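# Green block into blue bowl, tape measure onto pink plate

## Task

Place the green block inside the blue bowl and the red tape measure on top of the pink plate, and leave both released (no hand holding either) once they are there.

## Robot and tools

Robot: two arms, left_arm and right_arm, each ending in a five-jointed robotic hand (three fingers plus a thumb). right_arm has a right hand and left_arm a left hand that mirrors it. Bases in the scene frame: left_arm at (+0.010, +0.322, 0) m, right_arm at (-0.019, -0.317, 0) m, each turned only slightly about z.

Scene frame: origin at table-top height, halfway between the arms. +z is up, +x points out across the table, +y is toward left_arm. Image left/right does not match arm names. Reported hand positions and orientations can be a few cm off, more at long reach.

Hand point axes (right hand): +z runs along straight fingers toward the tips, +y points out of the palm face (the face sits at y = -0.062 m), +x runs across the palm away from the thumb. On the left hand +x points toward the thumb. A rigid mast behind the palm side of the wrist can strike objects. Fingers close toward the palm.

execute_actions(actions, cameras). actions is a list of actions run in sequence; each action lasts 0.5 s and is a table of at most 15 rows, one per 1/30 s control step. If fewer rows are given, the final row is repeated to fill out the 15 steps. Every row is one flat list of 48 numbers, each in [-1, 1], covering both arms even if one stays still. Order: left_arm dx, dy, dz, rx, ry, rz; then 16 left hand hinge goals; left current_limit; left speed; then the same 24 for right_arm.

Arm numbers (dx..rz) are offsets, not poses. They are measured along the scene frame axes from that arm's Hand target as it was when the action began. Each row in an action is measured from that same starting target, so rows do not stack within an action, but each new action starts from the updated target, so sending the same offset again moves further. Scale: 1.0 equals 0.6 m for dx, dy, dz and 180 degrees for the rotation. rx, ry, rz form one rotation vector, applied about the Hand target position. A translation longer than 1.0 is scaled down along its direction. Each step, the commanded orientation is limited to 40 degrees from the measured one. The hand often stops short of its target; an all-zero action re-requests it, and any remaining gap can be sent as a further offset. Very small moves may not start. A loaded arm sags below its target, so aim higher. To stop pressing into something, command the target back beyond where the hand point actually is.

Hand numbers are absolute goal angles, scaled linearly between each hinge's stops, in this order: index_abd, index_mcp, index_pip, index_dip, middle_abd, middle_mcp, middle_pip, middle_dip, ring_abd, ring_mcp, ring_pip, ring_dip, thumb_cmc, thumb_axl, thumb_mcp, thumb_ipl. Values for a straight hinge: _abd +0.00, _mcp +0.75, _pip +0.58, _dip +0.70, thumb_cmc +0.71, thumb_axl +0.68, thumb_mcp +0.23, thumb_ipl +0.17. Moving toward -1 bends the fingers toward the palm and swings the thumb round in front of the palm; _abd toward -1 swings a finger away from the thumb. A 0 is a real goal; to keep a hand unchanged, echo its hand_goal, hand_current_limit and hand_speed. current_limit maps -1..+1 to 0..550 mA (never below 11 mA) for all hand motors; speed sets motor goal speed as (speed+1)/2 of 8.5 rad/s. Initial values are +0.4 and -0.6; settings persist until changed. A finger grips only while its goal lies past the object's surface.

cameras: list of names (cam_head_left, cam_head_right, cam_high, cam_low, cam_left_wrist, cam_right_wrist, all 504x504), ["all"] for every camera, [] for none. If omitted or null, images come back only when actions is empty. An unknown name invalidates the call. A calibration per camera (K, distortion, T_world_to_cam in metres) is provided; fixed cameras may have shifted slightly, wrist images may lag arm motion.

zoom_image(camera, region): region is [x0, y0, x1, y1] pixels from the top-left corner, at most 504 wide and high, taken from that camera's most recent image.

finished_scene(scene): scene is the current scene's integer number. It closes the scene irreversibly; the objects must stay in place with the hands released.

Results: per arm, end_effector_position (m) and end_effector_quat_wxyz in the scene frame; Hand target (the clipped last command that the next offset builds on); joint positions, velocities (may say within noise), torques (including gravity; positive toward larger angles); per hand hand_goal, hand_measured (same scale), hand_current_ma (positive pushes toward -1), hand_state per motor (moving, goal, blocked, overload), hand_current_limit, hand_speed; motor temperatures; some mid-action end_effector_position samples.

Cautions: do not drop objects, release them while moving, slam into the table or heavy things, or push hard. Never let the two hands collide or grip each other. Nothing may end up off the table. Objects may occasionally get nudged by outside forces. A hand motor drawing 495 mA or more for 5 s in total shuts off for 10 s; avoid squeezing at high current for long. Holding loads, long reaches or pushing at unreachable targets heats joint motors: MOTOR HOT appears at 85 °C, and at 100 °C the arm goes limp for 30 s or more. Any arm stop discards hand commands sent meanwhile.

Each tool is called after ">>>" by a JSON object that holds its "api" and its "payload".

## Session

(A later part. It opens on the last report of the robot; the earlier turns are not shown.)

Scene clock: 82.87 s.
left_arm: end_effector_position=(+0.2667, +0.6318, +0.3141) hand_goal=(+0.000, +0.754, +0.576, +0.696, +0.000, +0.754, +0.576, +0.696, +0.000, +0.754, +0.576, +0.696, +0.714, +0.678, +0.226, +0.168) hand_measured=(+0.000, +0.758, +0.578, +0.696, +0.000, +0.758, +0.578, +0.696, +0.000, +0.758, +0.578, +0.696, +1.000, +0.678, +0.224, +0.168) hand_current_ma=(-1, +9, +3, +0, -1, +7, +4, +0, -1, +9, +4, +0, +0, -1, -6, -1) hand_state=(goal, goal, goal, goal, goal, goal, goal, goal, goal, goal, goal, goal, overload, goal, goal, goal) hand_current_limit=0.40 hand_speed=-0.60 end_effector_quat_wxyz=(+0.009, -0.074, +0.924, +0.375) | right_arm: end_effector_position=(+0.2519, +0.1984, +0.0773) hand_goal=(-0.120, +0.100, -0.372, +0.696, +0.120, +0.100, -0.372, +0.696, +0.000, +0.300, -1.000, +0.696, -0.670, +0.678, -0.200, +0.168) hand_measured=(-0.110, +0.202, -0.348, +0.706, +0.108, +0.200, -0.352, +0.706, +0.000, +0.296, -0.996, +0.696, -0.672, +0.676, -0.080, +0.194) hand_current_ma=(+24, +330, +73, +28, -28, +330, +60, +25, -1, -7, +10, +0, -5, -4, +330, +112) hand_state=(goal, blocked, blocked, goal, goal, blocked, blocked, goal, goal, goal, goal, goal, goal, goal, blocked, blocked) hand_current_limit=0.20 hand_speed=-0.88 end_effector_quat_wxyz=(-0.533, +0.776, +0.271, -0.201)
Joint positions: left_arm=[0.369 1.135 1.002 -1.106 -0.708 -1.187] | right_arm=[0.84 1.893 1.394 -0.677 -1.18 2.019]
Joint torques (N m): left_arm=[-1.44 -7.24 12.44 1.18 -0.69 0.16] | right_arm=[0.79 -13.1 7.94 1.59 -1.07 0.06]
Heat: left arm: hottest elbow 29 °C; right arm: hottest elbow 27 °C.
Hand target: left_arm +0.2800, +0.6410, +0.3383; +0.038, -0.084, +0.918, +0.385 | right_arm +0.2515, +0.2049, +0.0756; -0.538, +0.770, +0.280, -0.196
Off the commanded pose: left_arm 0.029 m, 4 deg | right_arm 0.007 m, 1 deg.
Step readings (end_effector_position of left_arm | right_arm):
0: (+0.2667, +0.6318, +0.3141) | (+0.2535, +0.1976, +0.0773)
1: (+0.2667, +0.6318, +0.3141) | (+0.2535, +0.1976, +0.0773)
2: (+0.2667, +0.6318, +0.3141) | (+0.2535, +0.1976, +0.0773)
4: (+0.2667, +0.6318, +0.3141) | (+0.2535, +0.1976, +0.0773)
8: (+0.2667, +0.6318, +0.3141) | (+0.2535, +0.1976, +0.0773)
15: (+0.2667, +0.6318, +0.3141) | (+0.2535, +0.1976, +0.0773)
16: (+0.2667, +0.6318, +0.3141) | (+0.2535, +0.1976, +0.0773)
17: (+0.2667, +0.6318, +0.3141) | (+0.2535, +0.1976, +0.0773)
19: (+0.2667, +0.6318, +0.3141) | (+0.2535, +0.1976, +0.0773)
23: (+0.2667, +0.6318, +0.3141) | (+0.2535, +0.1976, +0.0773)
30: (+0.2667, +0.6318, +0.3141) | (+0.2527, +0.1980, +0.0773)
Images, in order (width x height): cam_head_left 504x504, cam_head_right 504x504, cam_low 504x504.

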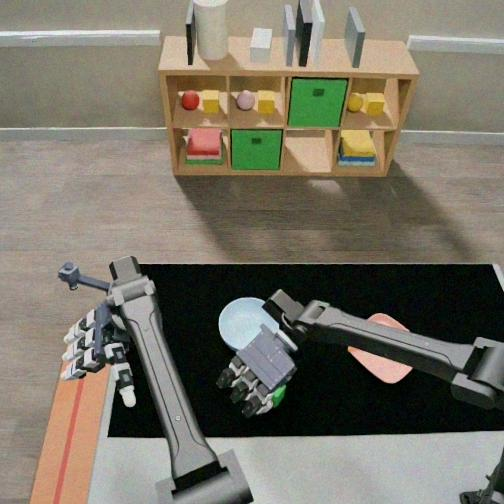

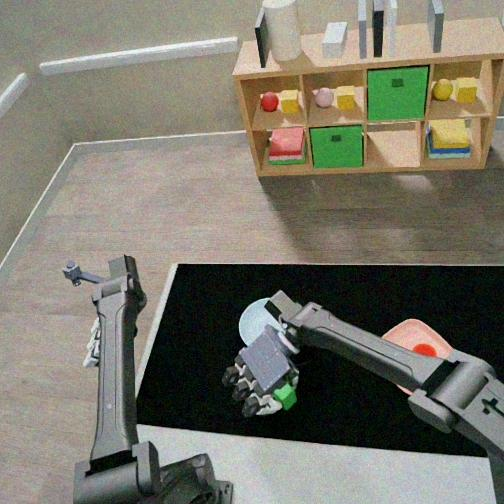

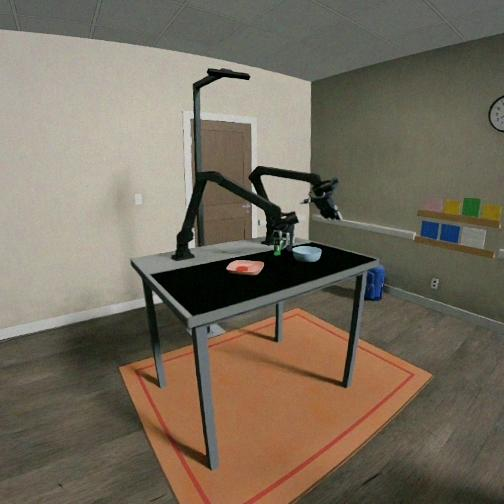

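>>> {"api": "execute_actions", "payload": {"actions": [[[0,0,0,0,0,0, 0,0.754,0.576,0.696,0,0.754,0.576,0.696,0,0.754,0.576,0.696,0.714,0.678,0.226,0.168,0.4,-0.6, 0,0,0,0,0,0, -0.12,0.05,-0.372,0.696,0.12,0.05,-0.372,0.696,0,0.3,-1,0.696,-0.671,0.677,-0.25,0.168,0.4,-0.88]],[[0,0,0,0,0,0, 0,0.754,0.576,0.696,0,0.754,0.576,0.696,0,0.754,0.576,0.696,0.714,0.678,0.226,0.168,0.4,-0.6, 0,0,0.05,0,0,0, -0.12,0.05,-0.372,0.696,0.12,0.05,-0.372,0.696,0,0.3,-1,0.696,-0.671,0.677,-0.25,0.168,0.4,-0.88]],[[0,0,0,0,0,0, 0,0.754,0.576,0.696,0,0.754,0.576,0.696,0,0.754,0.576,0.696,0.714,0.678,0.226,0.168,0.4,-0.6, 0,0,0.11,0,0,0, -0.12,0.05,-0.372,0.696,0.12,0.05,-0.372,0.696,0,0.3,-1,0.696,-0.671,0.677,-0.25,0.168,0.4,-0.88]]], "cameras": ["cam_head_left","cam_head_right","cam_low"]}}

>>> {"api": "zoom_image", "payload": {"camera": "cam_head_right", "region": [230, 320, 340, 430]}}

>>> {"api": "zoom_image", "payload": {"camera": "cam_low", "region": [250, 210, 330, 280]}}

Scene clock: 86.27 s.
left_arm: end_effector_position=(+0.2667, +0.6318, +0.3141) hand_goal=(+0.000, +0.754, +0.576, +0.696, +0.000, +0.754, +0.576, +0.696, +0.000, +0.754, +0.576, +0.696, +0.714, +0.678, +0.226, +0.168) hand_measured=(+0.000, +0.758, +0.578, +0.696, +0.000, +0.758, +0.578, +0.696, +0.000, +0.758, +0.578, +0.696, +1.000, +0.678, +0.224, +0.168) hand_current_ma=(-1, +9, +3, +0, -1, +7, +4, +0, -1, +9, +4, +0, +0, -1, -6, -1) hand_state=(goal, goal, goal, goal, goal, goal, goal, goal, goal, goal, goal, goal, overload, goal, goal, goal) hand_current_limit=0.40 hand_speed=-0.60 end_effector_quat_wxyz=(+0.009, -0.074, +0.924, +0.375) | right_arm: end_effector_position=(+0.2437, +0.1880, +0.1343) hand_goal=(-0.120, +0.050, -0.372, +0.696, +0.120, +0.050, -0.372, +0.696, +0.000, +0.300, -1.000, +0.696, -0.670, +0.678, -0.250, +0.168) hand_measured=(-0.100, +0.190, -0.340, +0.710, +0.090, +0.110, -0.350, +0.706, +0.000, +0.296, -0.996, +0.696, -0.674, +0.680, -0.080, +0.196) hand_current_ma=(+49, +385, +98, +39, -77, +226, +66, +28, -1, -7, +10, +0, -6, +2, +385, +123) hand_state=(goal, blocked, blocked, goal, blocked, blocked, blocked, goal, goal, goal, goal, goal, goal, goal, blocked, blocked) hand_current_limit=0.40 hand_speed=-0.88 end_effector_quat_wxyz=(-0.523, +0.783, +0.257, -0.218)
Joint positions: left_arm=[0.369 1.135 1.002 -1.106 -0.708 -1.187] | right_arm=[0.838 1.822 1.455 -0.857 -1.181 2.021]
Joint torques (N m): left_arm=[-0.97 -6.71 12.42 1.17 -0.65 0.18] | right_arm=[-0.09 -14.97 13.71 -0.23 -1.04 0.05]
Heat: left arm: hottest elbow 29 °C; right arm: hottest elbow 27 °C.
Hand target: left_arm +0.2800, +0.6410, +0.3383; +0.038, -0.084, +0.918, +0.385 | right_arm +0.2515, +0.2050, +0.1716; -0.538, +0.770, +0.280, -0.196
Off the commanded pose: left_arm 0.029 m, 4 deg | right_arm 0.042 m, 4 deg.
Step readings (end_effector_position of left_arm | right_arm):
0: (+0.2667, +0.6318, +0.3141) | (+0.2519, +0.1984, +0.0773)
1: (+0.2667, +0.6318, +0.3141) | (+0.2519, +0.1984, +0.0773)
2: (+0.2667, +0.6318, +0.3141) | (+0.2519, +0.1985, +0.0773)
4: (+0.2667, +0.6318, +0.3141) | (+0.2519, +0.1985, +0.0773)
8: (+0.2667, +0.6318, +0.3141) | (+0.2519, +0.1985, +0.0773)
15: (+0.2667, +0.6318, +0.3141) | (+0.2519, +0.1985, +0.0773)
16: (+0.2667, +0.6318, +0.3141) | (+0.2513, +0.1979, +0.0772)
17: (+0.2667, +0.6318, +0.3141) | (+0.2505, +0.1969, +0.0771)
19: (+0.2667, +0.6318, +0.3141) | (+0.2491, +0.1954, +0.0770)
23: (+0.2667, +0.6318, +0.3141) | (+0.2485, +0.1947, +0.0769)
30: (+0.2667, +0.6318, +0.3141) | (+0.2483, +0.1945, +0.0769)
31: (+0.2667, +0.6318, +0.3141) | (+0.2470, +0.1929, +0.0797)
32: (+0.2667, +0.6318, +0.3141) | (+0.2444, +0.1887, +0.0821)
34: (+0.2667, +0.6318, +0.3141) | (+0.2381, +0.1815, +0.0930)
38: (+0.2667, +0.6318, +0.3141) | (+0.2377, +0.1811, +0.1174)
45: (+0.2667, +0.6318, +0.3141) | (+0.2442, +0.1885, +0.1344)
Images, in order (width x height): cam_head_left 504x504, cam_head_right 504x504, cam_low 504x504.

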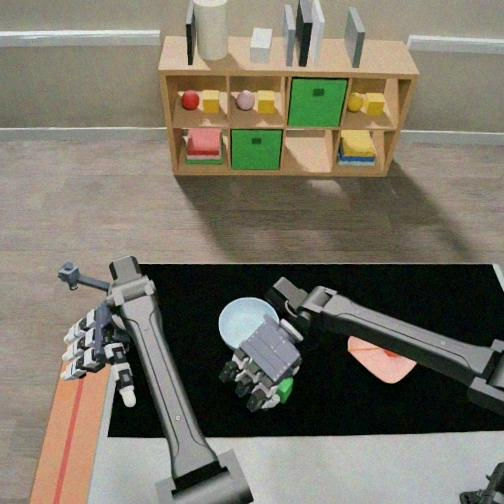

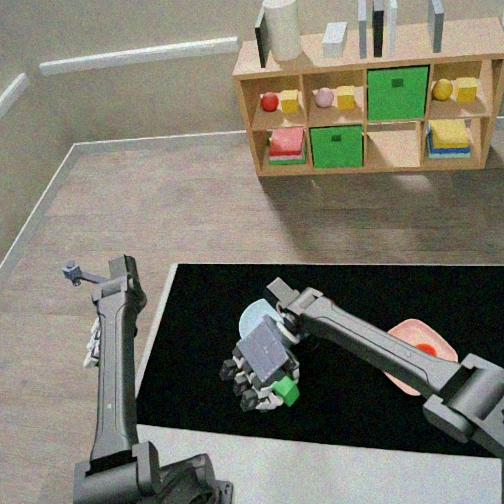

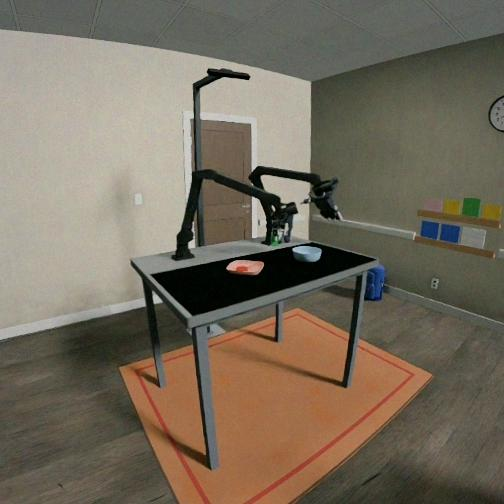

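Scaled by 4.582 from the camera's 504x504 image, which has a finer 720x720 frame.

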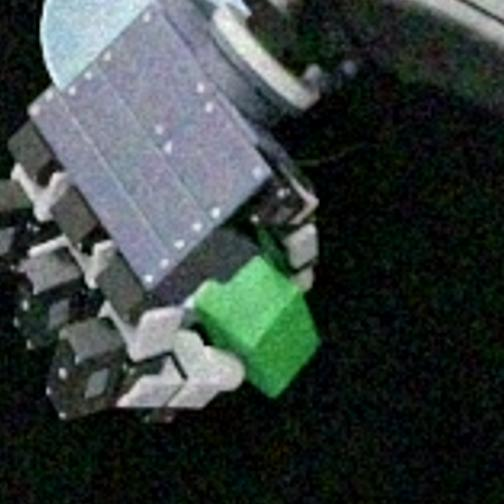

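Scaled by 6.300 from the camera's 504x504 image, which has a finer 720x720 frame.

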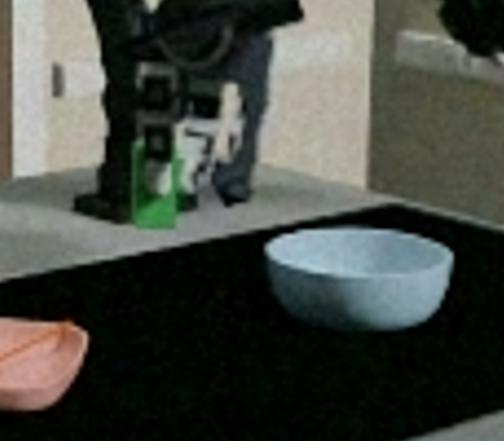

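>>> {"api": "execute_actions", "payload": {"actions": [[[0,0,0,0,0,0, 0,0.754,0.576,0.696,0,0.754,0.576,0.696,0,0.754,0.576,0.696,0.714,0.678,0.226,0.168,0.4,-0.6, 0.02,0,0.06,0,0,0, -0.12,0.05,-0.372,0.696,0.12,0.05,-0.372,0.696,0,0.3,-1,0.696,-0.671,0.677,-0.25,0.168,0.4,-0.88]],[[0,0,0,0,0,0, 0,0.754,0.576,0.696,0,0.754,0.576,0.696,0,0.754,0.576,0.696,0.714,0.678,0.226,0.168,0.4,-0.6, 0.095,0.02,0.02,0,0,-0.0185, -0.12,0.05,-0.372,0.696,0.12,0.05,-0.372,0.696,0,0.3,-1,0.696,-0.671,0.677,-0.25,0.168,0.4,-0.88]],[[0,0,0,0,0,0, 0,0.754,0.576,0.696,0,0.754,0.576,0.696,0,0.754,0.576,0.696,0.714,0.678,0.226,0.168,0.4,-0.6, 0.1,0.02,0,0,0,-0.0185, -0.12,0.05,-0.372,0.696,0.12,0.05,-0.372,0.696,0,0.3,-1,0.696,-0.671,0.677,-0.25,0.168,0.4,-0.88]],[[0,0,0,0,0,0, 0,0.754,0.576,0.696,0,0.754,0.576,0.696,0,0.754,0.576,0.696,0.714,0.678,0.226,0.168,0.4,-0.6, 0.1,0.02,0,0,0,-0.0185, -0.12,0.05,-0.372,0.696,0.12,0.05,-0.372,0.696,0,0.3,-1,0.696,-0.671,0.677,-0.25,0.168,0.4,-0.88]]], "cameras": ["cam_head_left","cam_head_right","cam_low","cam_high"]}}

>>> {"api": "zoom_image", "payload": {"camera": "cam_head_left", "region": [190, 250, 320, 380]}}

>>> {"api": "zoom_image", "payload": {"camera": "cam_low", "region": [250, 210, 330, 280]}}

Scene clock: 90.53 s.
left_arm: end_effector_position=(+0.2667, +0.6318, +0.3141) hand_goal=(+0.000, +0.754, +0.576, +0.696, +0.000, +0.754, +0.576, +0.696, +0.000, +0.754, +0.576, +0.696, +0.714, +0.678, +0.226, +0.168) hand_measured=(+0.000, +0.758, +0.578, +0.696, +0.000, +0.758, +0.578, +0.696, +0.000, +0.758, +0.578, +0.696, +1.000, +0.678, +0.224, +0.168) hand_current_ma=(-1, +9, +3, +0, -1, +7, +4, +0, -1, +9, +4, +0, +0, -1, -6, -1) hand_state=(goal, goal, goal, goal, goal, goal, goal, goal, goal, goal, goal, goal, overload, goal, goal, goal) hand_current_limit=0.40 hand_speed=-0.60 end_effector_quat_wxyz=(+0.009, -0.074, +0.924, +0.375) | right_arm: end_effector_position=(+0.4319, +0.2290, +0.1863) hand_goal=(-0.120, +0.050, -0.372, +0.696, +0.120, +0.050, -0.372, +0.696, +0.000, +0.300, -1.000, +0.696, -0.670, +0.678, -0.250, +0.168) hand_measured=(-0.096, +0.184, -0.336, +0.714, +0.092, +0.094, -0.350, +0.706, +0.000, +0.296, -0.996, +0.696, -0.670, +0.680, -0.080, +0.198) hand_current_ma=(+58, +385, +120, +49, -73, +156, +66, +28, -1, -8, +10, +0, +1, +5, +385, +129) hand_state=(blocked, blocked, blocked, goal, blocked, blocked, blocked, goal, goal, goal, goal, goal, goal, goal, blocked, blocked) hand_current_limit=0.40 hand_speed=-0.88 end_effector_quat_wxyz=(-0.544, +0.799, +0.193, -0.169)
Joint positions: left_arm=[0.369 1.135 1.002 -1.106 -0.708 -1.187] | right_arm=[0.674 2.178 2.155 -1.169 -1.184 2.04]
Joint torques (N m): left_arm=[-1.61 -7 12.52 1.24 -0.66 0.17] | right_arm=[0.09 -17.08 16.03 -0.25 -0.71 0.14]
Heat: left arm: hottest elbow 29 °C; right arm: hottest elbow 27 °C.
Hand target: left_arm +0.2800, +0.6410, +0.3383; +0.038, -0.084, +0.918, +0.385 | right_arm +0.4405, +0.2409, +0.2196; -0.553, +0.792, +0.212, -0.149
Off the commanded pose: left_arm 0.029 m, 4 deg | right_arm 0.036 m, 3 deg.
Step readings (end_effector_position of left_arm | right_arm):
0: (+0.2667, +0.6318, +0.3141) | (+0.2437, +0.1880, +0.1343)
1: (+0.2667, +0.6318, +0.3141) | (+0.2429, +0.1870, +0.1355)
2: (+0.2667, +0.6318, +0.3141) | (+0.2415, +0.1854, +0.1392)
4: (+0.2667, +0.6318, +0.3141) | (+0.2406, +0.1843, +0.1475)
8: (+0.2667, +0.6318, +0.3141) | (+0.2465, +0.1907, +0.1640)
15: (+0.2667, +0.6318, +0.3141) | (+0.2481, +0.1921, +0.1687)
16: (+0.2667, +0.6318, +0.3141) | (+0.2494, +0.1935, +0.1697)
17: (+0.2667, +0.6318, +0.3141) | (+0.2549, +0.1952, +0.1726)
19: (+0.2667, +0.6318, +0.3141) | (+0.2722, +0.2041, +0.1805)
23: (+0.2667, +0.6318, +0.3141) | (+0.3039, +0.2074, +0.1939)
30: (+0.2667, +0.6318, +0.3141) | (+0.3167, +0.1980, +0.1948)
31: (+0.2667, +0.6318, +0.3141) | (+0.3179, +0.2006, +0.1946)
32: (+0.2667, +0.6318, +0.3141) | (+0.3232, +0.2049, +0.1956)
34: (+0.2667, +0.6318, +0.3141) | (+0.3392, +0.2192, +0.1963)
38: (+0.2667, +0.6318, +0.3141) | (+0.3623, +0.2250, +0.1907)
45: (+0.2667, +0.6318, +0.3141) | (+0.3710, +0.2128, +0.1818)
46: (+0.2667, +0.6318, +0.3141) | (+0.3732, +0.2147, +0.1838)
47: (+0.2667, +0.6318, +0.3141) | (+0.3794, +0.2193, +0.1866)
49: (+0.2667, +0.6318, +0.3141) | (+0.3975, +0.2328, +0.1929)
53: (+0.2667, +0.6318, +0.3141) | (+0.4229, +0.2396, +0.1950)
60: (+0.2667, +0.6318, +0.3141) | (+0.4332, +0.2273, +0.1849)
Images, in order (width x height): cam_head_left 504x504, cam_head_right 504x504, cam_high 504x504, cam_low 504x504.

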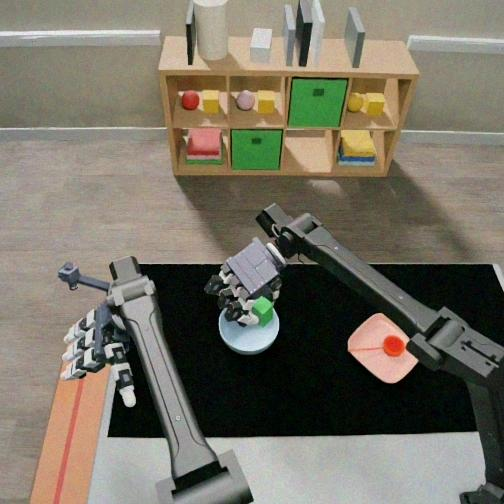

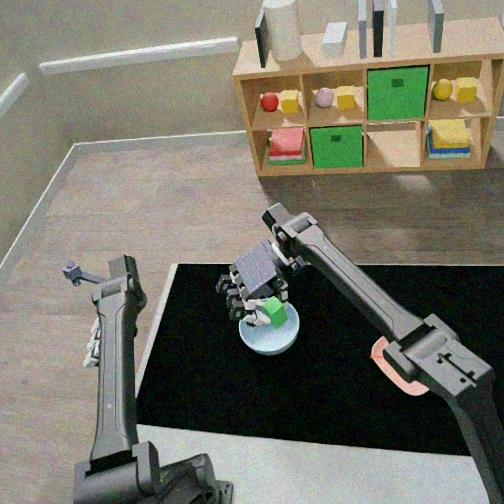

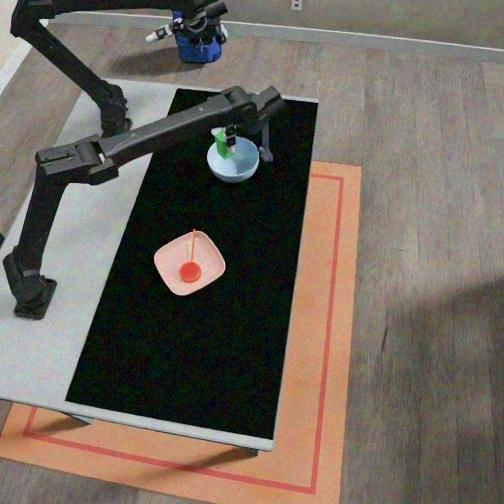

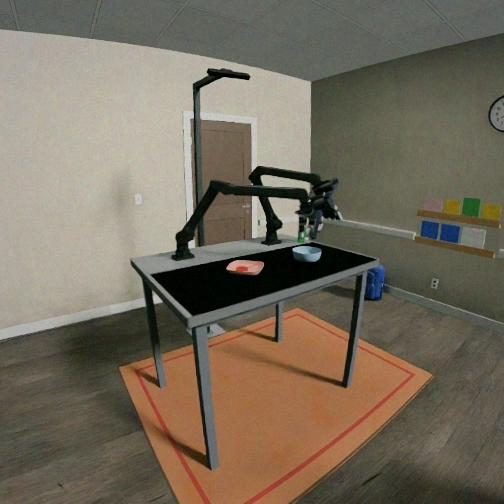

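Scaled by 3.877 from the camera's 504x504 image, which has a finer 720x720 frame.

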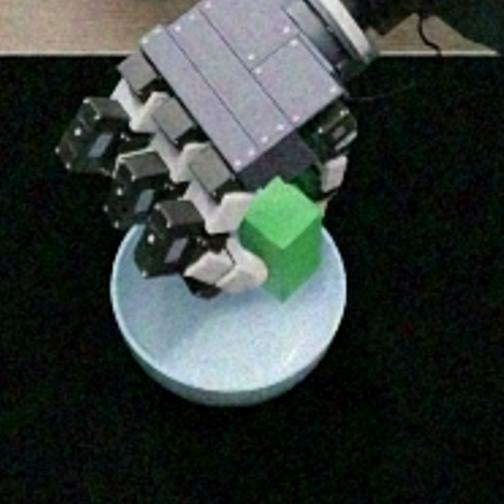

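Scaled by 6.300 from the camera's 504x504 image, which has a finer 720x720 frame.

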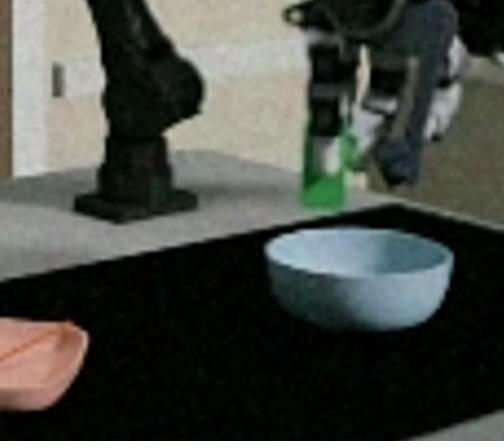

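>>> {"api": "execute_actions", "payload": {"actions": [[[0,0,0,0,0,0, 0,0.754,0.576,0.696,0,0.754,0.576,0.696,0,0.754,0.576,0.696,0.714,0.678,0.226,0.168,0.4,-0.6, 0.01,0.036,-0.03,0,0,0, -0.12,0.05,-0.372,0.696,0.12,0.05,-0.372,0.696,0,0.3,-1,0.696,-0.671,0.677,-0.25,0.168,0.4,-0.88]],[[0,0,0,0,0,0, 0,0.754,0.576,0.696,0,0.754,0.576,0.696,0,0.754,0.576,0.696,0.714,0.678,0.226,0.168,0.4,-0.6, 0,0,-0.06,0,0,0, -0.12,0.05,-0.372,0.696,0.12,0.05,-0.372,0.696,0,0.3,-1,0.696,-0.671,0.677,-0.25,0.168,0.4,-0.88]]], "cameras": ["cam_head_left","cam_head_right","cam_low","cam_high"]}}

>>> {"api": "zoom_image", "payload": {"camera": "cam_head_left", "region": [190, 250, 320, 380]}}

>>> {"api": "zoom_image", "payload": {"camera": "cam_low", "region": [250, 210, 330, 280]}}

>>> {"api": "zoom_image", "payload": {"camera": "cam_high", "region": [180, 80, 300, 200]}}

Scene clock: 92.90 s.
left_arm: end_effector_position=(+0.2667, +0.6318, +0.3141) hand_goal=(+0.000, +0.754, +0.576, +0.696, +0.000, +0.754, +0.576, +0.696, +0.000, +0.754, +0.576, +0.696, +0.714, +0.678, +0.226, +0.168) hand_measured=(+0.000, +0.758, +0.578, +0.696, +0.000, +0.758, +0.578, +0.696, +0.000, +0.758, +0.578, +0.696, +1.000, +0.678, +0.224, +0.168) hand_current_ma=(-1, +9, +3, +0, -1, +7, +4, +0, -1, +9, +4, +0, +0, -1, -6, -1) hand_state=(goal, goal, goal, goal, goal, goal, goal, goal, goal, goal, goal, goal, overload, goal, goal, goal) hand_current_limit=0.40 hand_speed=-0.60 end_effector_quat_wxyz=(+0.009, -0.074, +0.924, +0.375) | right_arm: end_effector_position=(+0.4517, +0.2509, +0.1666) hand_goal=(-0.120, +0.050, -0.372, +0.696, +0.120, +0.050, -0.372, +0.696, +0.000, +0.300, -1.000, +0.696, -0.670, +0.678, -0.250, +0.168) hand_measured=(-0.096, +0.184, -0.336, +0.714, +0.092, +0.094, -0.350, +0.706, +0.000, +0.296, -0.996, +0.696, -0.670, +0.680, -0.080, +0.198) hand_current_ma=(+58, +385, +120, +49, -73, +156, +66, +28, -1, -7, +10, +0, +0, +5, +385, +129) hand_state=(blocked, blocked, blocked, goal, blocked, blocked, blocked, goal, goal, goal, goal, goal, goal, goal, blocked, blocked) hand_current_limit=0.40 hand_speed=-0.88 end_effector_quat_wxyz=(-0.553, +0.794, +0.205, -0.150)
Joint positions: left_arm=[0.369 1.135 1.002 -1.106 -0.708 -1.187] | right_arm=[0.68 2.245 2.216 -1.097 -1.18 2.059]
Joint torques (N m): left_arm=[-1.61 -7.12 12.36 1.05 -0.68 0.21] | right_arm=[0.5 -17.79 9.55 1.74 -0.61 0.22]
Heat: left arm: hottest elbow 29 °C; right arm: hottest elbow 28 °C.
Hand target: left_arm +0.2800, +0.6410, +0.3383; +0.038, -0.084, +0.918, +0.385 | right_arm +0.4465, +0.2626, +0.1656; -0.553, +0.792, +0.212, -0.148
Off the commanded pose: left_arm 0.029 m, 4 deg | right_arm 0.013 m, 1 deg.
Step readings (end_effector_position of left_arm | right_arm):
0: (+0.2667, +0.6318, +0.3141) | (+0.4319, +0.2290, +0.1863)
1: (+0.2667, +0.6318, +0.3141) | (+0.4328, +0.2297, +0.1861)
2: (+0.2667, +0.6318, +0.3141) | (+0.4354, +0.2320, +0.1862)
4: (+0.2667, +0.6318, +0.3141) | (+0.4400, +0.2372, +0.1842)
8: (+0.2667, +0.6318, +0.3141) | (+0.4420, +0.2415, +0.1741)
15: (+0.2667, +0.6318, +0.3141) | (+0.4414, +0.2424, +0.1656)
16: (+0.2667, +0.6318, +0.3141) | (+0.4427, +0.2435, +0.1652)
17: (+0.2667, +0.6318, +0.3141) | (+0.4456, +0.2459, +0.1656)
19: (+0.2667, +0.6318, +0.3141) | (+0.4488, +0.2499, +0.1662)
23: (+0.2667, +0.6318, +0.3141) | (+0.4516, +0.2508, +0.1666)
30: (+0.2667, +0.6318, +0.3141) | (+0.4517, +0.2509, +0.1666)
Images, in order (width x height): cam_head_left 504x504, cam_head_right 504x504, cam_high 504x504, cam_low 504x504.

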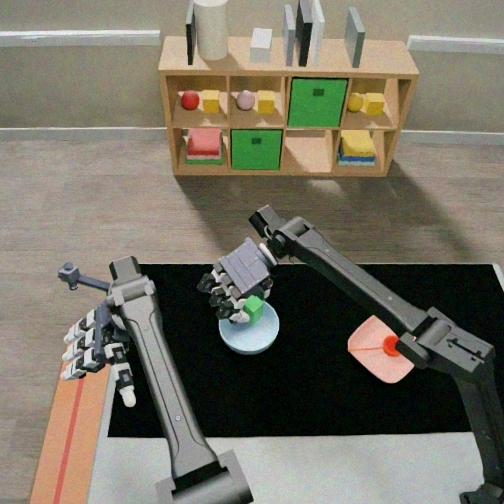

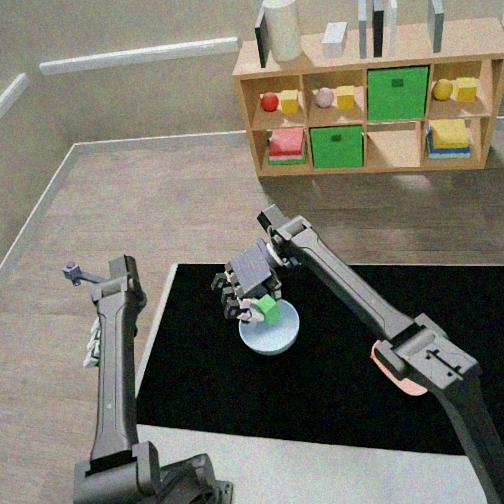

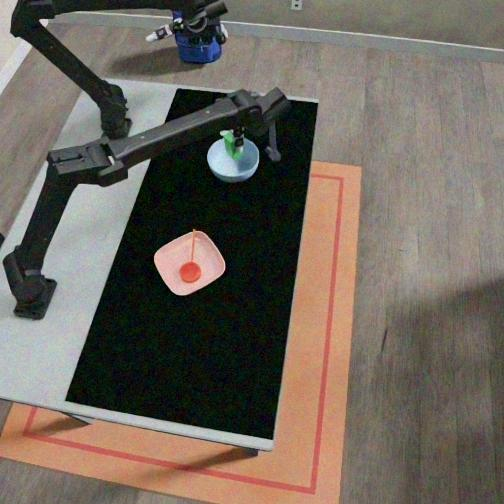

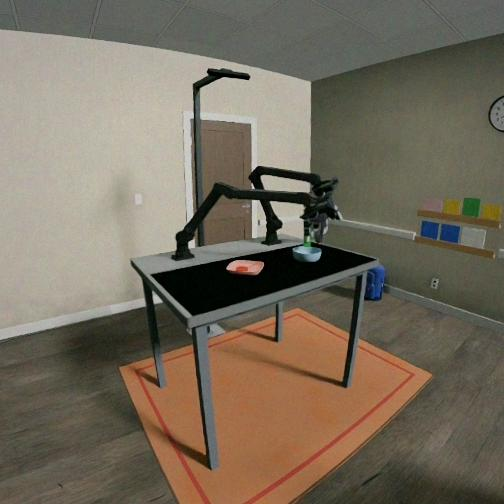

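Scaled by 3.877 from the camera's 504x504 image, which has a finer 720x720 frame.

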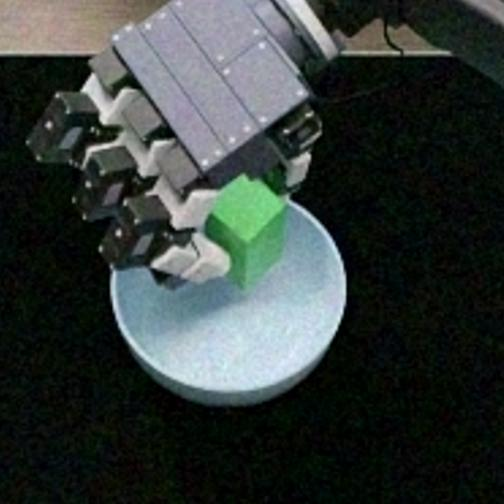

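Scaled by 6.300 from the camera's 504x504 image, which has a finer 720x720 frame.

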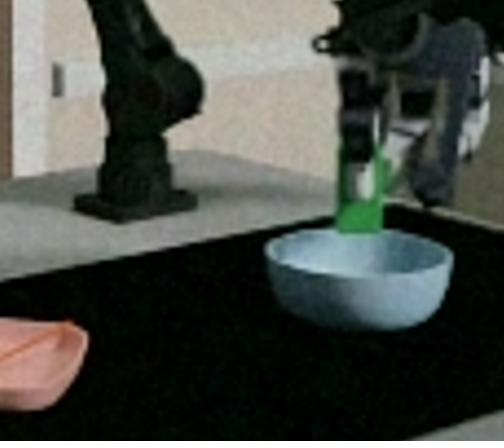

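Scaled by 4.200 from the camera's 504x504 image, which has a finer 720x720 frame.

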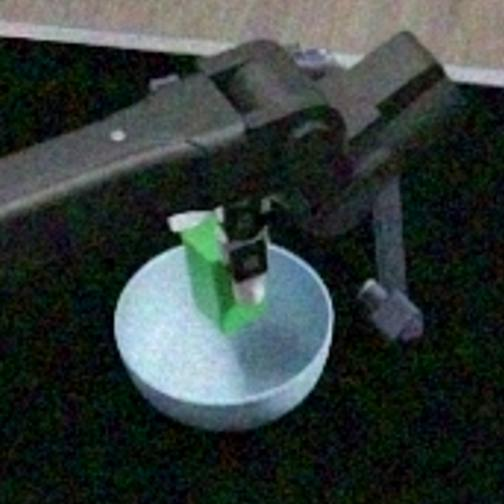

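>>> {"api": "execute_actions", "payload": {"actions": [[[0,0,0,0,0,0, 0,0.754,0.576,0.696,0,0.754,0.576,0.696,0,0.754,0.576,0.696,0.714,0.678,0.226,0.168,0.4,-0.6, -0.005,0.01,-0.06,0,0,0, -0.12,0.05,-0.372,0.696,0.12,0.05,-0.372,0.696,0,0.3,-1,0.696,-0.671,0.677,-0.25,0.168,0.4,-0.88]],[[0,0,0,0,0,0, 0,0.754,0.576,0.696,0,0.754,0.576,0.696,0,0.754,0.576,0.696,0.714,0.678,0.226,0.168,0.4,-0.6, 0,0,-0.045,0,0,0, -0.12,0.05,-0.372,0.696,0.12,0.05,-0.372,0.696,0,0.3,-1,0.696,-0.671,0.677,-0.25,0.168,0.4,-0.88]]], "cameras": ["cam_head_left","cam_head_right","cam_low","cam_high"]}}

>>> {"api": "zoom_image", "payload": {"camera": "cam_head_left", "region": [190, 250, 320, 380]}}

>>> {"api": "zoom_image", "payload": {"camera": "cam_low", "region": [250, 210, 330, 280]}}

>>> {"api": "zoom_image", "payload": {"camera": "cam_high", "region": [180, 80, 300, 200]}}

Scene clock: 94.87 s.
left_arm: end_effector_position=(+0.2667, +0.6318, +0.3141) hand_goal=(+0.000, +0.754, +0.576, +0.696, +0.000, +0.754, +0.576, +0.696, +0.000, +0.754, +0.576, +0.696, +0.714, +0.678, +0.226, +0.168) hand_measured=(+0.000, +0.758, +0.578, +0.696, +0.000, +0.758, +0.578, +0.696, +0.000, +0.758, +0.578, +0.696, +1.000, +0.678, +0.224, +0.168) hand_current_ma=(-1, +9, +3, +0, -1, +7, +4, +0, -1, +9, +4, +0, +0, -1, -6, -1) hand_state=(goal, goal, goal, goal, goal, goal, goal, goal, goal, goal, goal, goal, overload, goal, goal, goal) hand_current_limit=0.40 hand_speed=-0.60 end_effector_quat_wxyz=(+0.009, -0.074, +0.924, +0.375) | right_arm: end_effector_position=(+0.4450, +0.2593, +0.0940) hand_goal=(-0.120, +0.050, -0.372, +0.696, +0.120, +0.050, -0.372, +0.696, +0.000, +0.300, -1.000, +0.696, -0.670, +0.678, -0.250, +0.168) hand_measured=(-0.096, +0.184, -0.336, +0.714, +0.092, +0.094, -0.350, +0.706, +0.000, +0.296, -0.996, +0.696, -0.670, +0.680, -0.080, +0.198) hand_current_ma=(+58, +385, +120, +49, -73, +156, +66, +28, -1, -7, +10, +0, +0, +5, +385, +129) hand_state=(blocked, blocked, blocked, goal, blocked, blocked, blocked, goal, goal, goal, goal, goal, goal, goal, blocked, blocked) hand_current_limit=0.40 hand_speed=-0.88 end_effector_quat_wxyz=(-0.549, +0.795, +0.207, -0.158)
Joint positions: left_arm=[0.369 1.135 1.002 -1.106 -0.708 -1.187] | right_arm=[0.696 2.288 2.103 -0.948 -1.176 2.064]
Joint torques (N m): left_arm=[-1.79 -7.3 12.42 1.26 -0.65 0.15] | right_arm=[0.03 -19.19 9.85 1.57 -0.65 0.2]
Heat: left arm: hottest elbow 29 °C; right arm: hottest elbow 28 °C.
Hand target: left_arm +0.2800, +0.6410, +0.3383; +0.038, -0.084, +0.918, +0.385 | right_arm +0.4435, +0.2686, +0.1026; -0.553, +0.792, +0.212, -0.148
Off the commanded pose: left_arm 0.029 m, 4 deg | right_arm 0.013 m, 1 deg.
joint sent to its limit (right arm) — joint 6 (wrist roll), upper limit. The joint targets are off in position, not in orientation.
Step readings (end_effector_position of left_arm | right_arm):
0: (+0.2667, +0.6318, +0.3141) | (+0.4517, +0.2509, +0.1666)
1: (+0.2667, +0.6318, +0.3141) | (+0.4517, +0.2523, +0.1627)
2: (+0.2667, +0.6318, +0.3141) | (+0.4529, +0.2534, +0.1583)
4: (+0.2667, +0.6318, +0.3141) | (+0.4536, +0.2550, +0.1475)
8: (+0.2667, +0.6318, +0.3141) | (+0.4490, +0.2554, +0.1249)
15: (+0.2667, +0.6318, +0.3141) | (+0.4454, +0.2582, +0.1145)
16: (+0.2667, +0.6318, +0.3141) | (+0.4462, +0.2589, +0.1135)
17: (+0.2667, +0.6318, +0.3141) | (+0.4476, +0.2601, +0.1110)
19: (+0.2667, +0.6318, +0.3141) | (+0.4478, +0.2617, +0.1056)
23: (+0.2667, +0.6318, +0.3141) | (+0.4444, +0.2588, +0.0949)
30: (+0.2667, +0.6318, +0.3141) | (+0.4450, +0.2593, +0.0940)
Images, in order (width x height): cam_head_left 504x504, cam_head_right 504x504, cam_high 504x504, cam_low 504x504.

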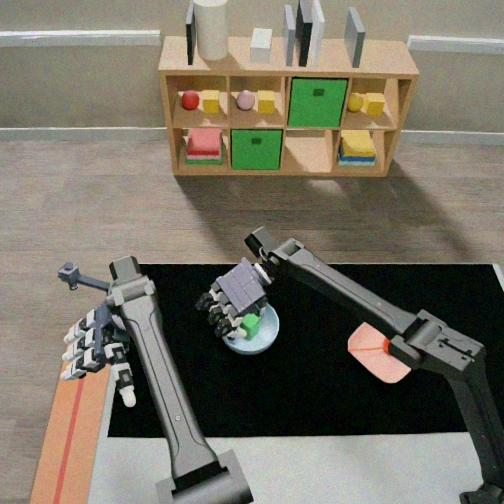

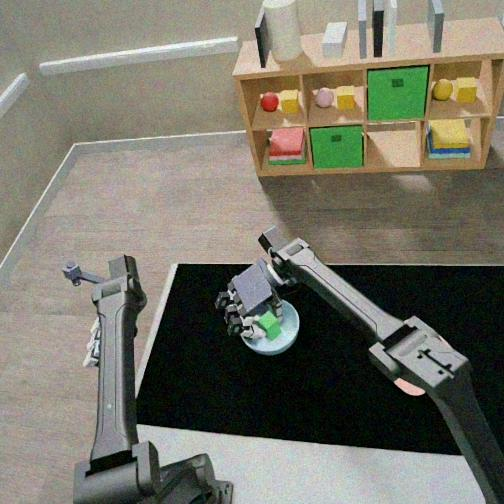

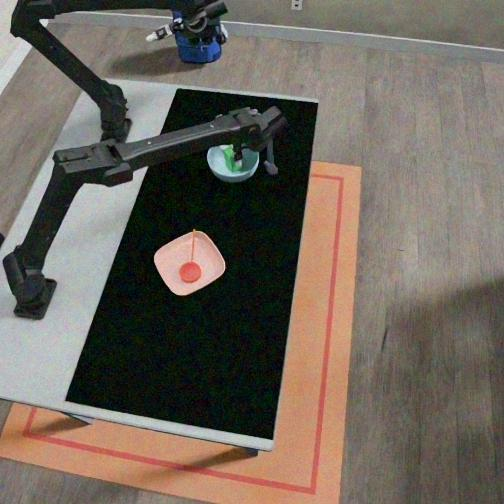

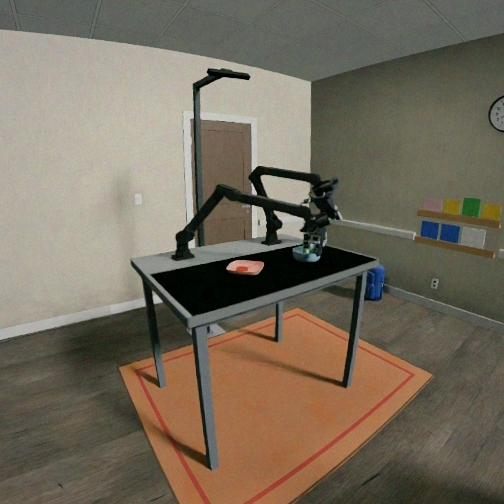

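Scaled by 3.877 from the camera's 504x504 image, which has a finer 720x720 frame.

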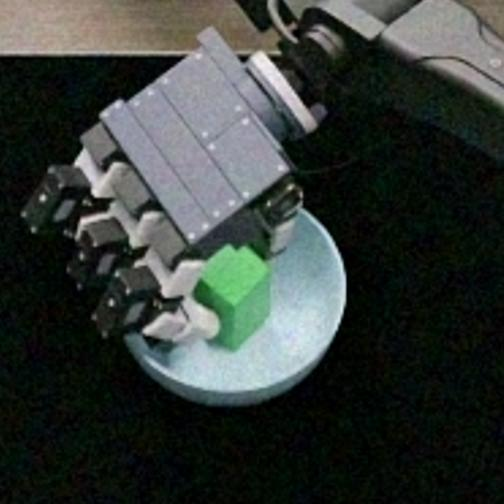

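Scaled by 6.300 from the camera's 504x504 image, which has a finer 720x720 frame.

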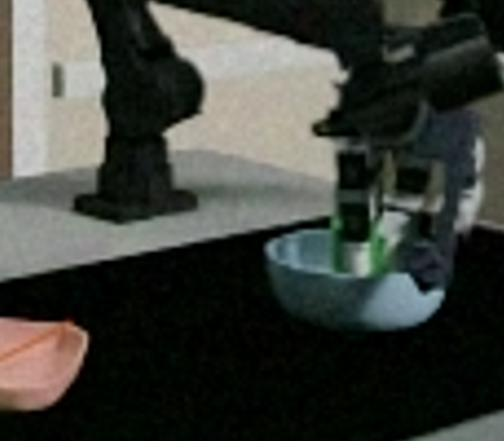

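Scaled by 4.200 from the camera's 504x504 image, which has a finer 720x720 frame.

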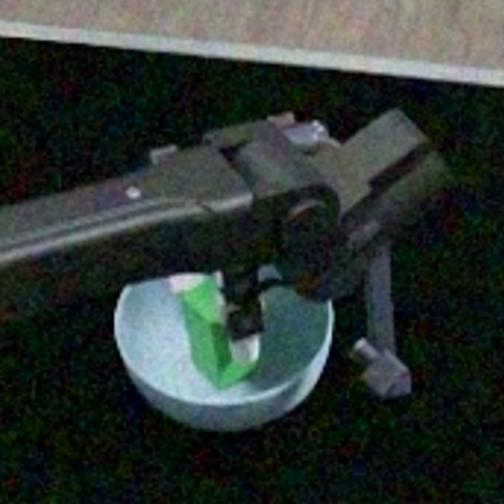

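>>> {"api": "execute_actions", "payload": {"actions": [[[0,0,0,0,0,0, 0,0.754,0.576,0.696,0,0.754,0.576,0.696,0,0.754,0.576,0.696,0.714,0.678,0.226,0.168,0.4,-0.6, 0,0,-0.012,0,0,0, -0.12,0.1,-0.372,0.696,0.12,0.08,-0.372,0.696,0,0.3,-1,0.696,-0.671,0.677,-0.15,0.168,0.4,-0.9]],[[0,0,0,0,0,0, 0,0.754,0.576,0.696,0,0.754,0.576,0.696,0,0.754,0.576,0.696,0.714,0.678,0.226,0.168,0.4,-0.6, 0,0,0,0,0,0, -0.12,0.24,-0.372,0.696,0.12,0.2,-0.372,0.696,0,0.3,-1,0.696,-0.671,0.677,-0.04,0.168,0.3,-0.92]],[[0,0,0,0,0,0, 0,0.754,0.576,0.696,0,0.754,0.576,0.696,0,0.754,0.576,0.696,0.714,0.678,0.226,0.168,0.4,-0.6, 0,0,0,0,0,0, -0.12,0.36,-0.372,0.696,0.12,0.36,-0.372,0.696,0,0.3,-1,0.696,-0.671,0.677,0.03,0.168,0.3,-0.85]]], "cameras": ["cam_head_left","cam_head_right","cam_low","cam_high"]}}

>>> {"api": "zoom_image", "payload": {"camera": "cam_head_left", "region": [190, 250, 320, 380]}}

>>> {"api": "zoom_image", "payload": {"camera": "cam_high", "region": [180, 80, 300, 200]}}

Scene clock: 97.13 s.
left_arm: end_effector_position=(+0.2667, +0.6318, +0.3141) hand_goal=(+0.000, +0.754, +0.576, +0.696, +0.000, +0.754, +0.576, +0.696, +0.000, +0.754, +0.576, +0.696, +0.714, +0.678, +0.226, +0.168) hand_measured=(+0.000, +0.758, +0.578, +0.696, +0.000, +0.758, +0.578, +0.696, +0.000, +0.758, +0.578, +0.696, +1.000, +0.678, +0.224, +0.168) hand_current_ma=(-1, +9, +3, +0, -1, +7, +4, +0, -1, +9, +4, +0, +0, -1, -6, -1) hand_state=(goal, goal, goal, goal, goal, goal, goal, goal, goal, goal, goal, goal, overload, goal, goal, goal) hand_current_limit=0.40 hand_speed=-0.60 end_effector_quat_wxyz=(+0.009, -0.074, +0.924, +0.375) | right_arm: end_effector_position=(+0.4493, +0.2572, +0.0920) hand_goal=(-0.120, +0.360, -0.372, +0.696, +0.120, +0.360, -0.372, +0.696, +0.000, +0.300, -1.000, +0.696, -0.670, +0.678, +0.030, +0.168) hand_measured=(-0.116, +0.348, -0.368, +0.698, +0.120, +0.332, -0.376, +0.698, +0.000, +0.296, -0.996, +0.696, -0.672, +0.678, +0.028, +0.170) hand_current_ma=(+5, -32, +9, +6, +1, -95, -8, +2, -1, -7, +10, +0, -5, +0, -5, +5) hand_state=(goal, goal, goal, goal, goal, blocked, goal, goal, goal, goal, goal, goal, goal, goal, goal, goal) hand_current_limit=0.30 hand_speed=-0.85 end_effector_quat_wxyz=(-0.550, +0.795, +0.205, -0.154)
Joint positions: left_arm=[0.369 1.135 1.002 -1.106 -0.708 -1.187] | right_arm=[0.689 2.288 2.097 -0.933 -1.176 2.068]
Joint torques (N m): left_arm=[-1.9 -7.06 12.34 1.2 -0.66 0.16] | right_arm=[0.67 -18.08 9.07 1.7 -0.63 0.18]
Heat: left arm: hottest elbow 30 °C; right arm: hottest elbow 28 °C.
Hand target: left_arm +0.2800, +0.6410, +0.3383; +0.038, -0.084, +0.918, +0.385 | right_arm +0.4435, +0.2686, +0.0954; -0.553, +0.792, +0.212, -0.148
Off the commanded pose: left_arm 0.029 m, 4 deg | right_arm 0.013 m, 1 deg.
joint sent to its limit (right arm) — joint 6 (wrist roll), upper limit. The joint targets are off in position, not in orientation.
Step readings (end_effector_position of left_arm | right_arm):
0: (+0.2667, +0.6318, +0.3141) | (+0.4450, +0.2593, +0.0940)
1: (+0.2667, +0.6318, +0.3141) | (+0.4452, +0.2594, +0.0934)
2: (+0.2667, +0.6318, +0.3141) | (+0.4455, +0.2598, +0.0930)
4: (+0.2667, +0.6318, +0.3141) | (+0.4461, +0.2602, +0.0925)
8: (+0.2667, +0.6318, +0.3141) | (+0.4460, +0.2601, +0.0919)
15: (+0.2667, +0.6318, +0.3141) | (+0.4461, +0.2602, +0.0920)
16: (+0.2667, +0.6318, +0.3141) | (+0.4461, +0.2602, +0.0920)
17: (+0.2667, +0.6318, +0.3141) | (+0.4461, +0.2602, +0.0920)
19: (+0.2667, +0.6318, +0.3141) | (+0.4461, +0.2602, +0.0920)
23: (+0.2667, +0.6318, +0.3141) | (+0.4461, +0.2602, +0.0920)
30: (+0.2667, +0.6318, +0.3141) | (+0.4461, +0.2602, +0.0920)
31: (+0.2667, +0.6318, +0.3141) | (+0.4470, +0.2595, +0.0920)
32: (+0.2667, +0.6318, +0.3141) | (+0.4470, +0.2595, +0.0920)
34: (+0.2667, +0.6318, +0.3141) | (+0.4470, +0.2595, +0.0920)
38: (+0.2667, +0.6318, +0.3141) | (+0.4494, +0.2573, +0.0920)
45: (+0.2667, +0.6318, +0.3141) | (+0.4493, +0.2572, +0.0920)
Images, in order (width x height): cam_head_left 504x504, cam_head_right 504x504, cam_high 504x504, cam_low 504x504.

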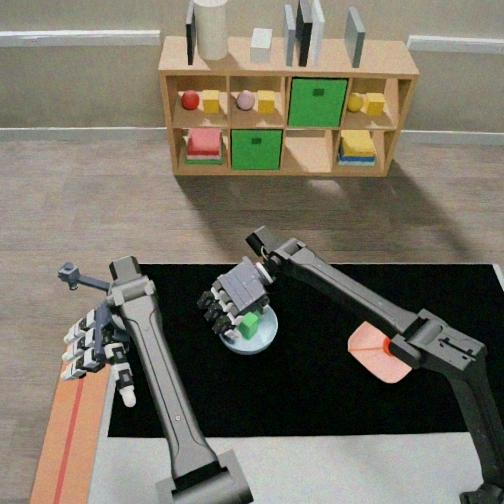

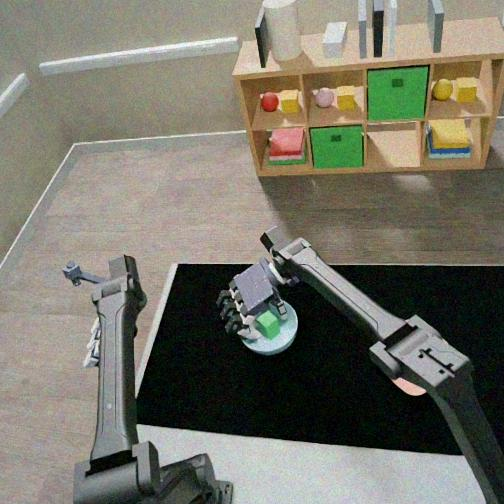

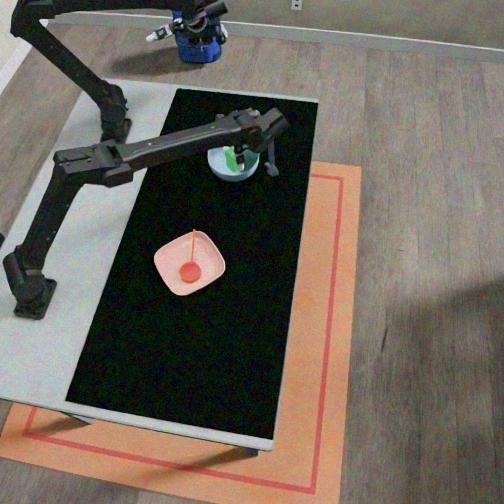

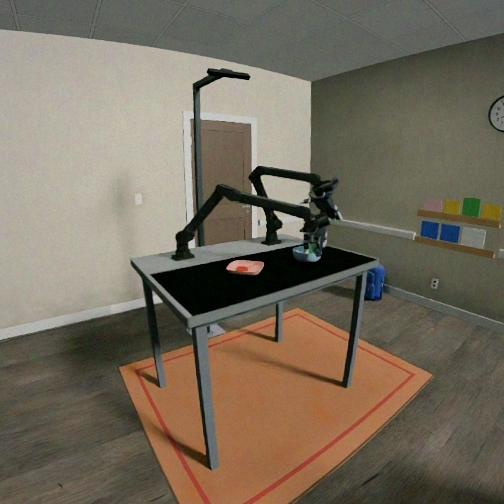

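Scaled by 3.877 from the camera's 504x504 image, which has a finer 720x720 frame.

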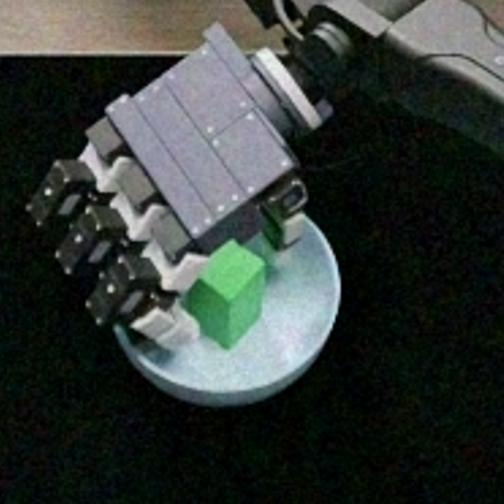

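Scaled by 4.200 from the camera's 504x504 image, which has a finer 720x720 frame.

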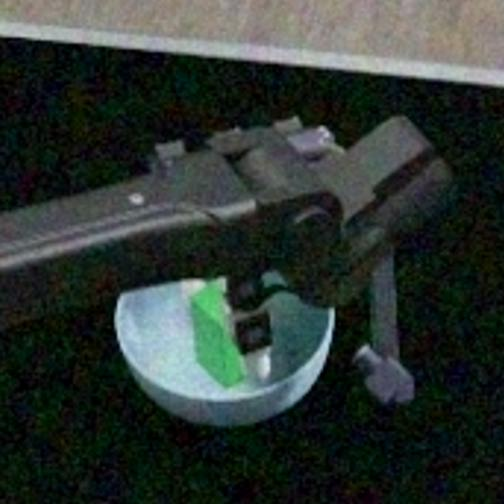

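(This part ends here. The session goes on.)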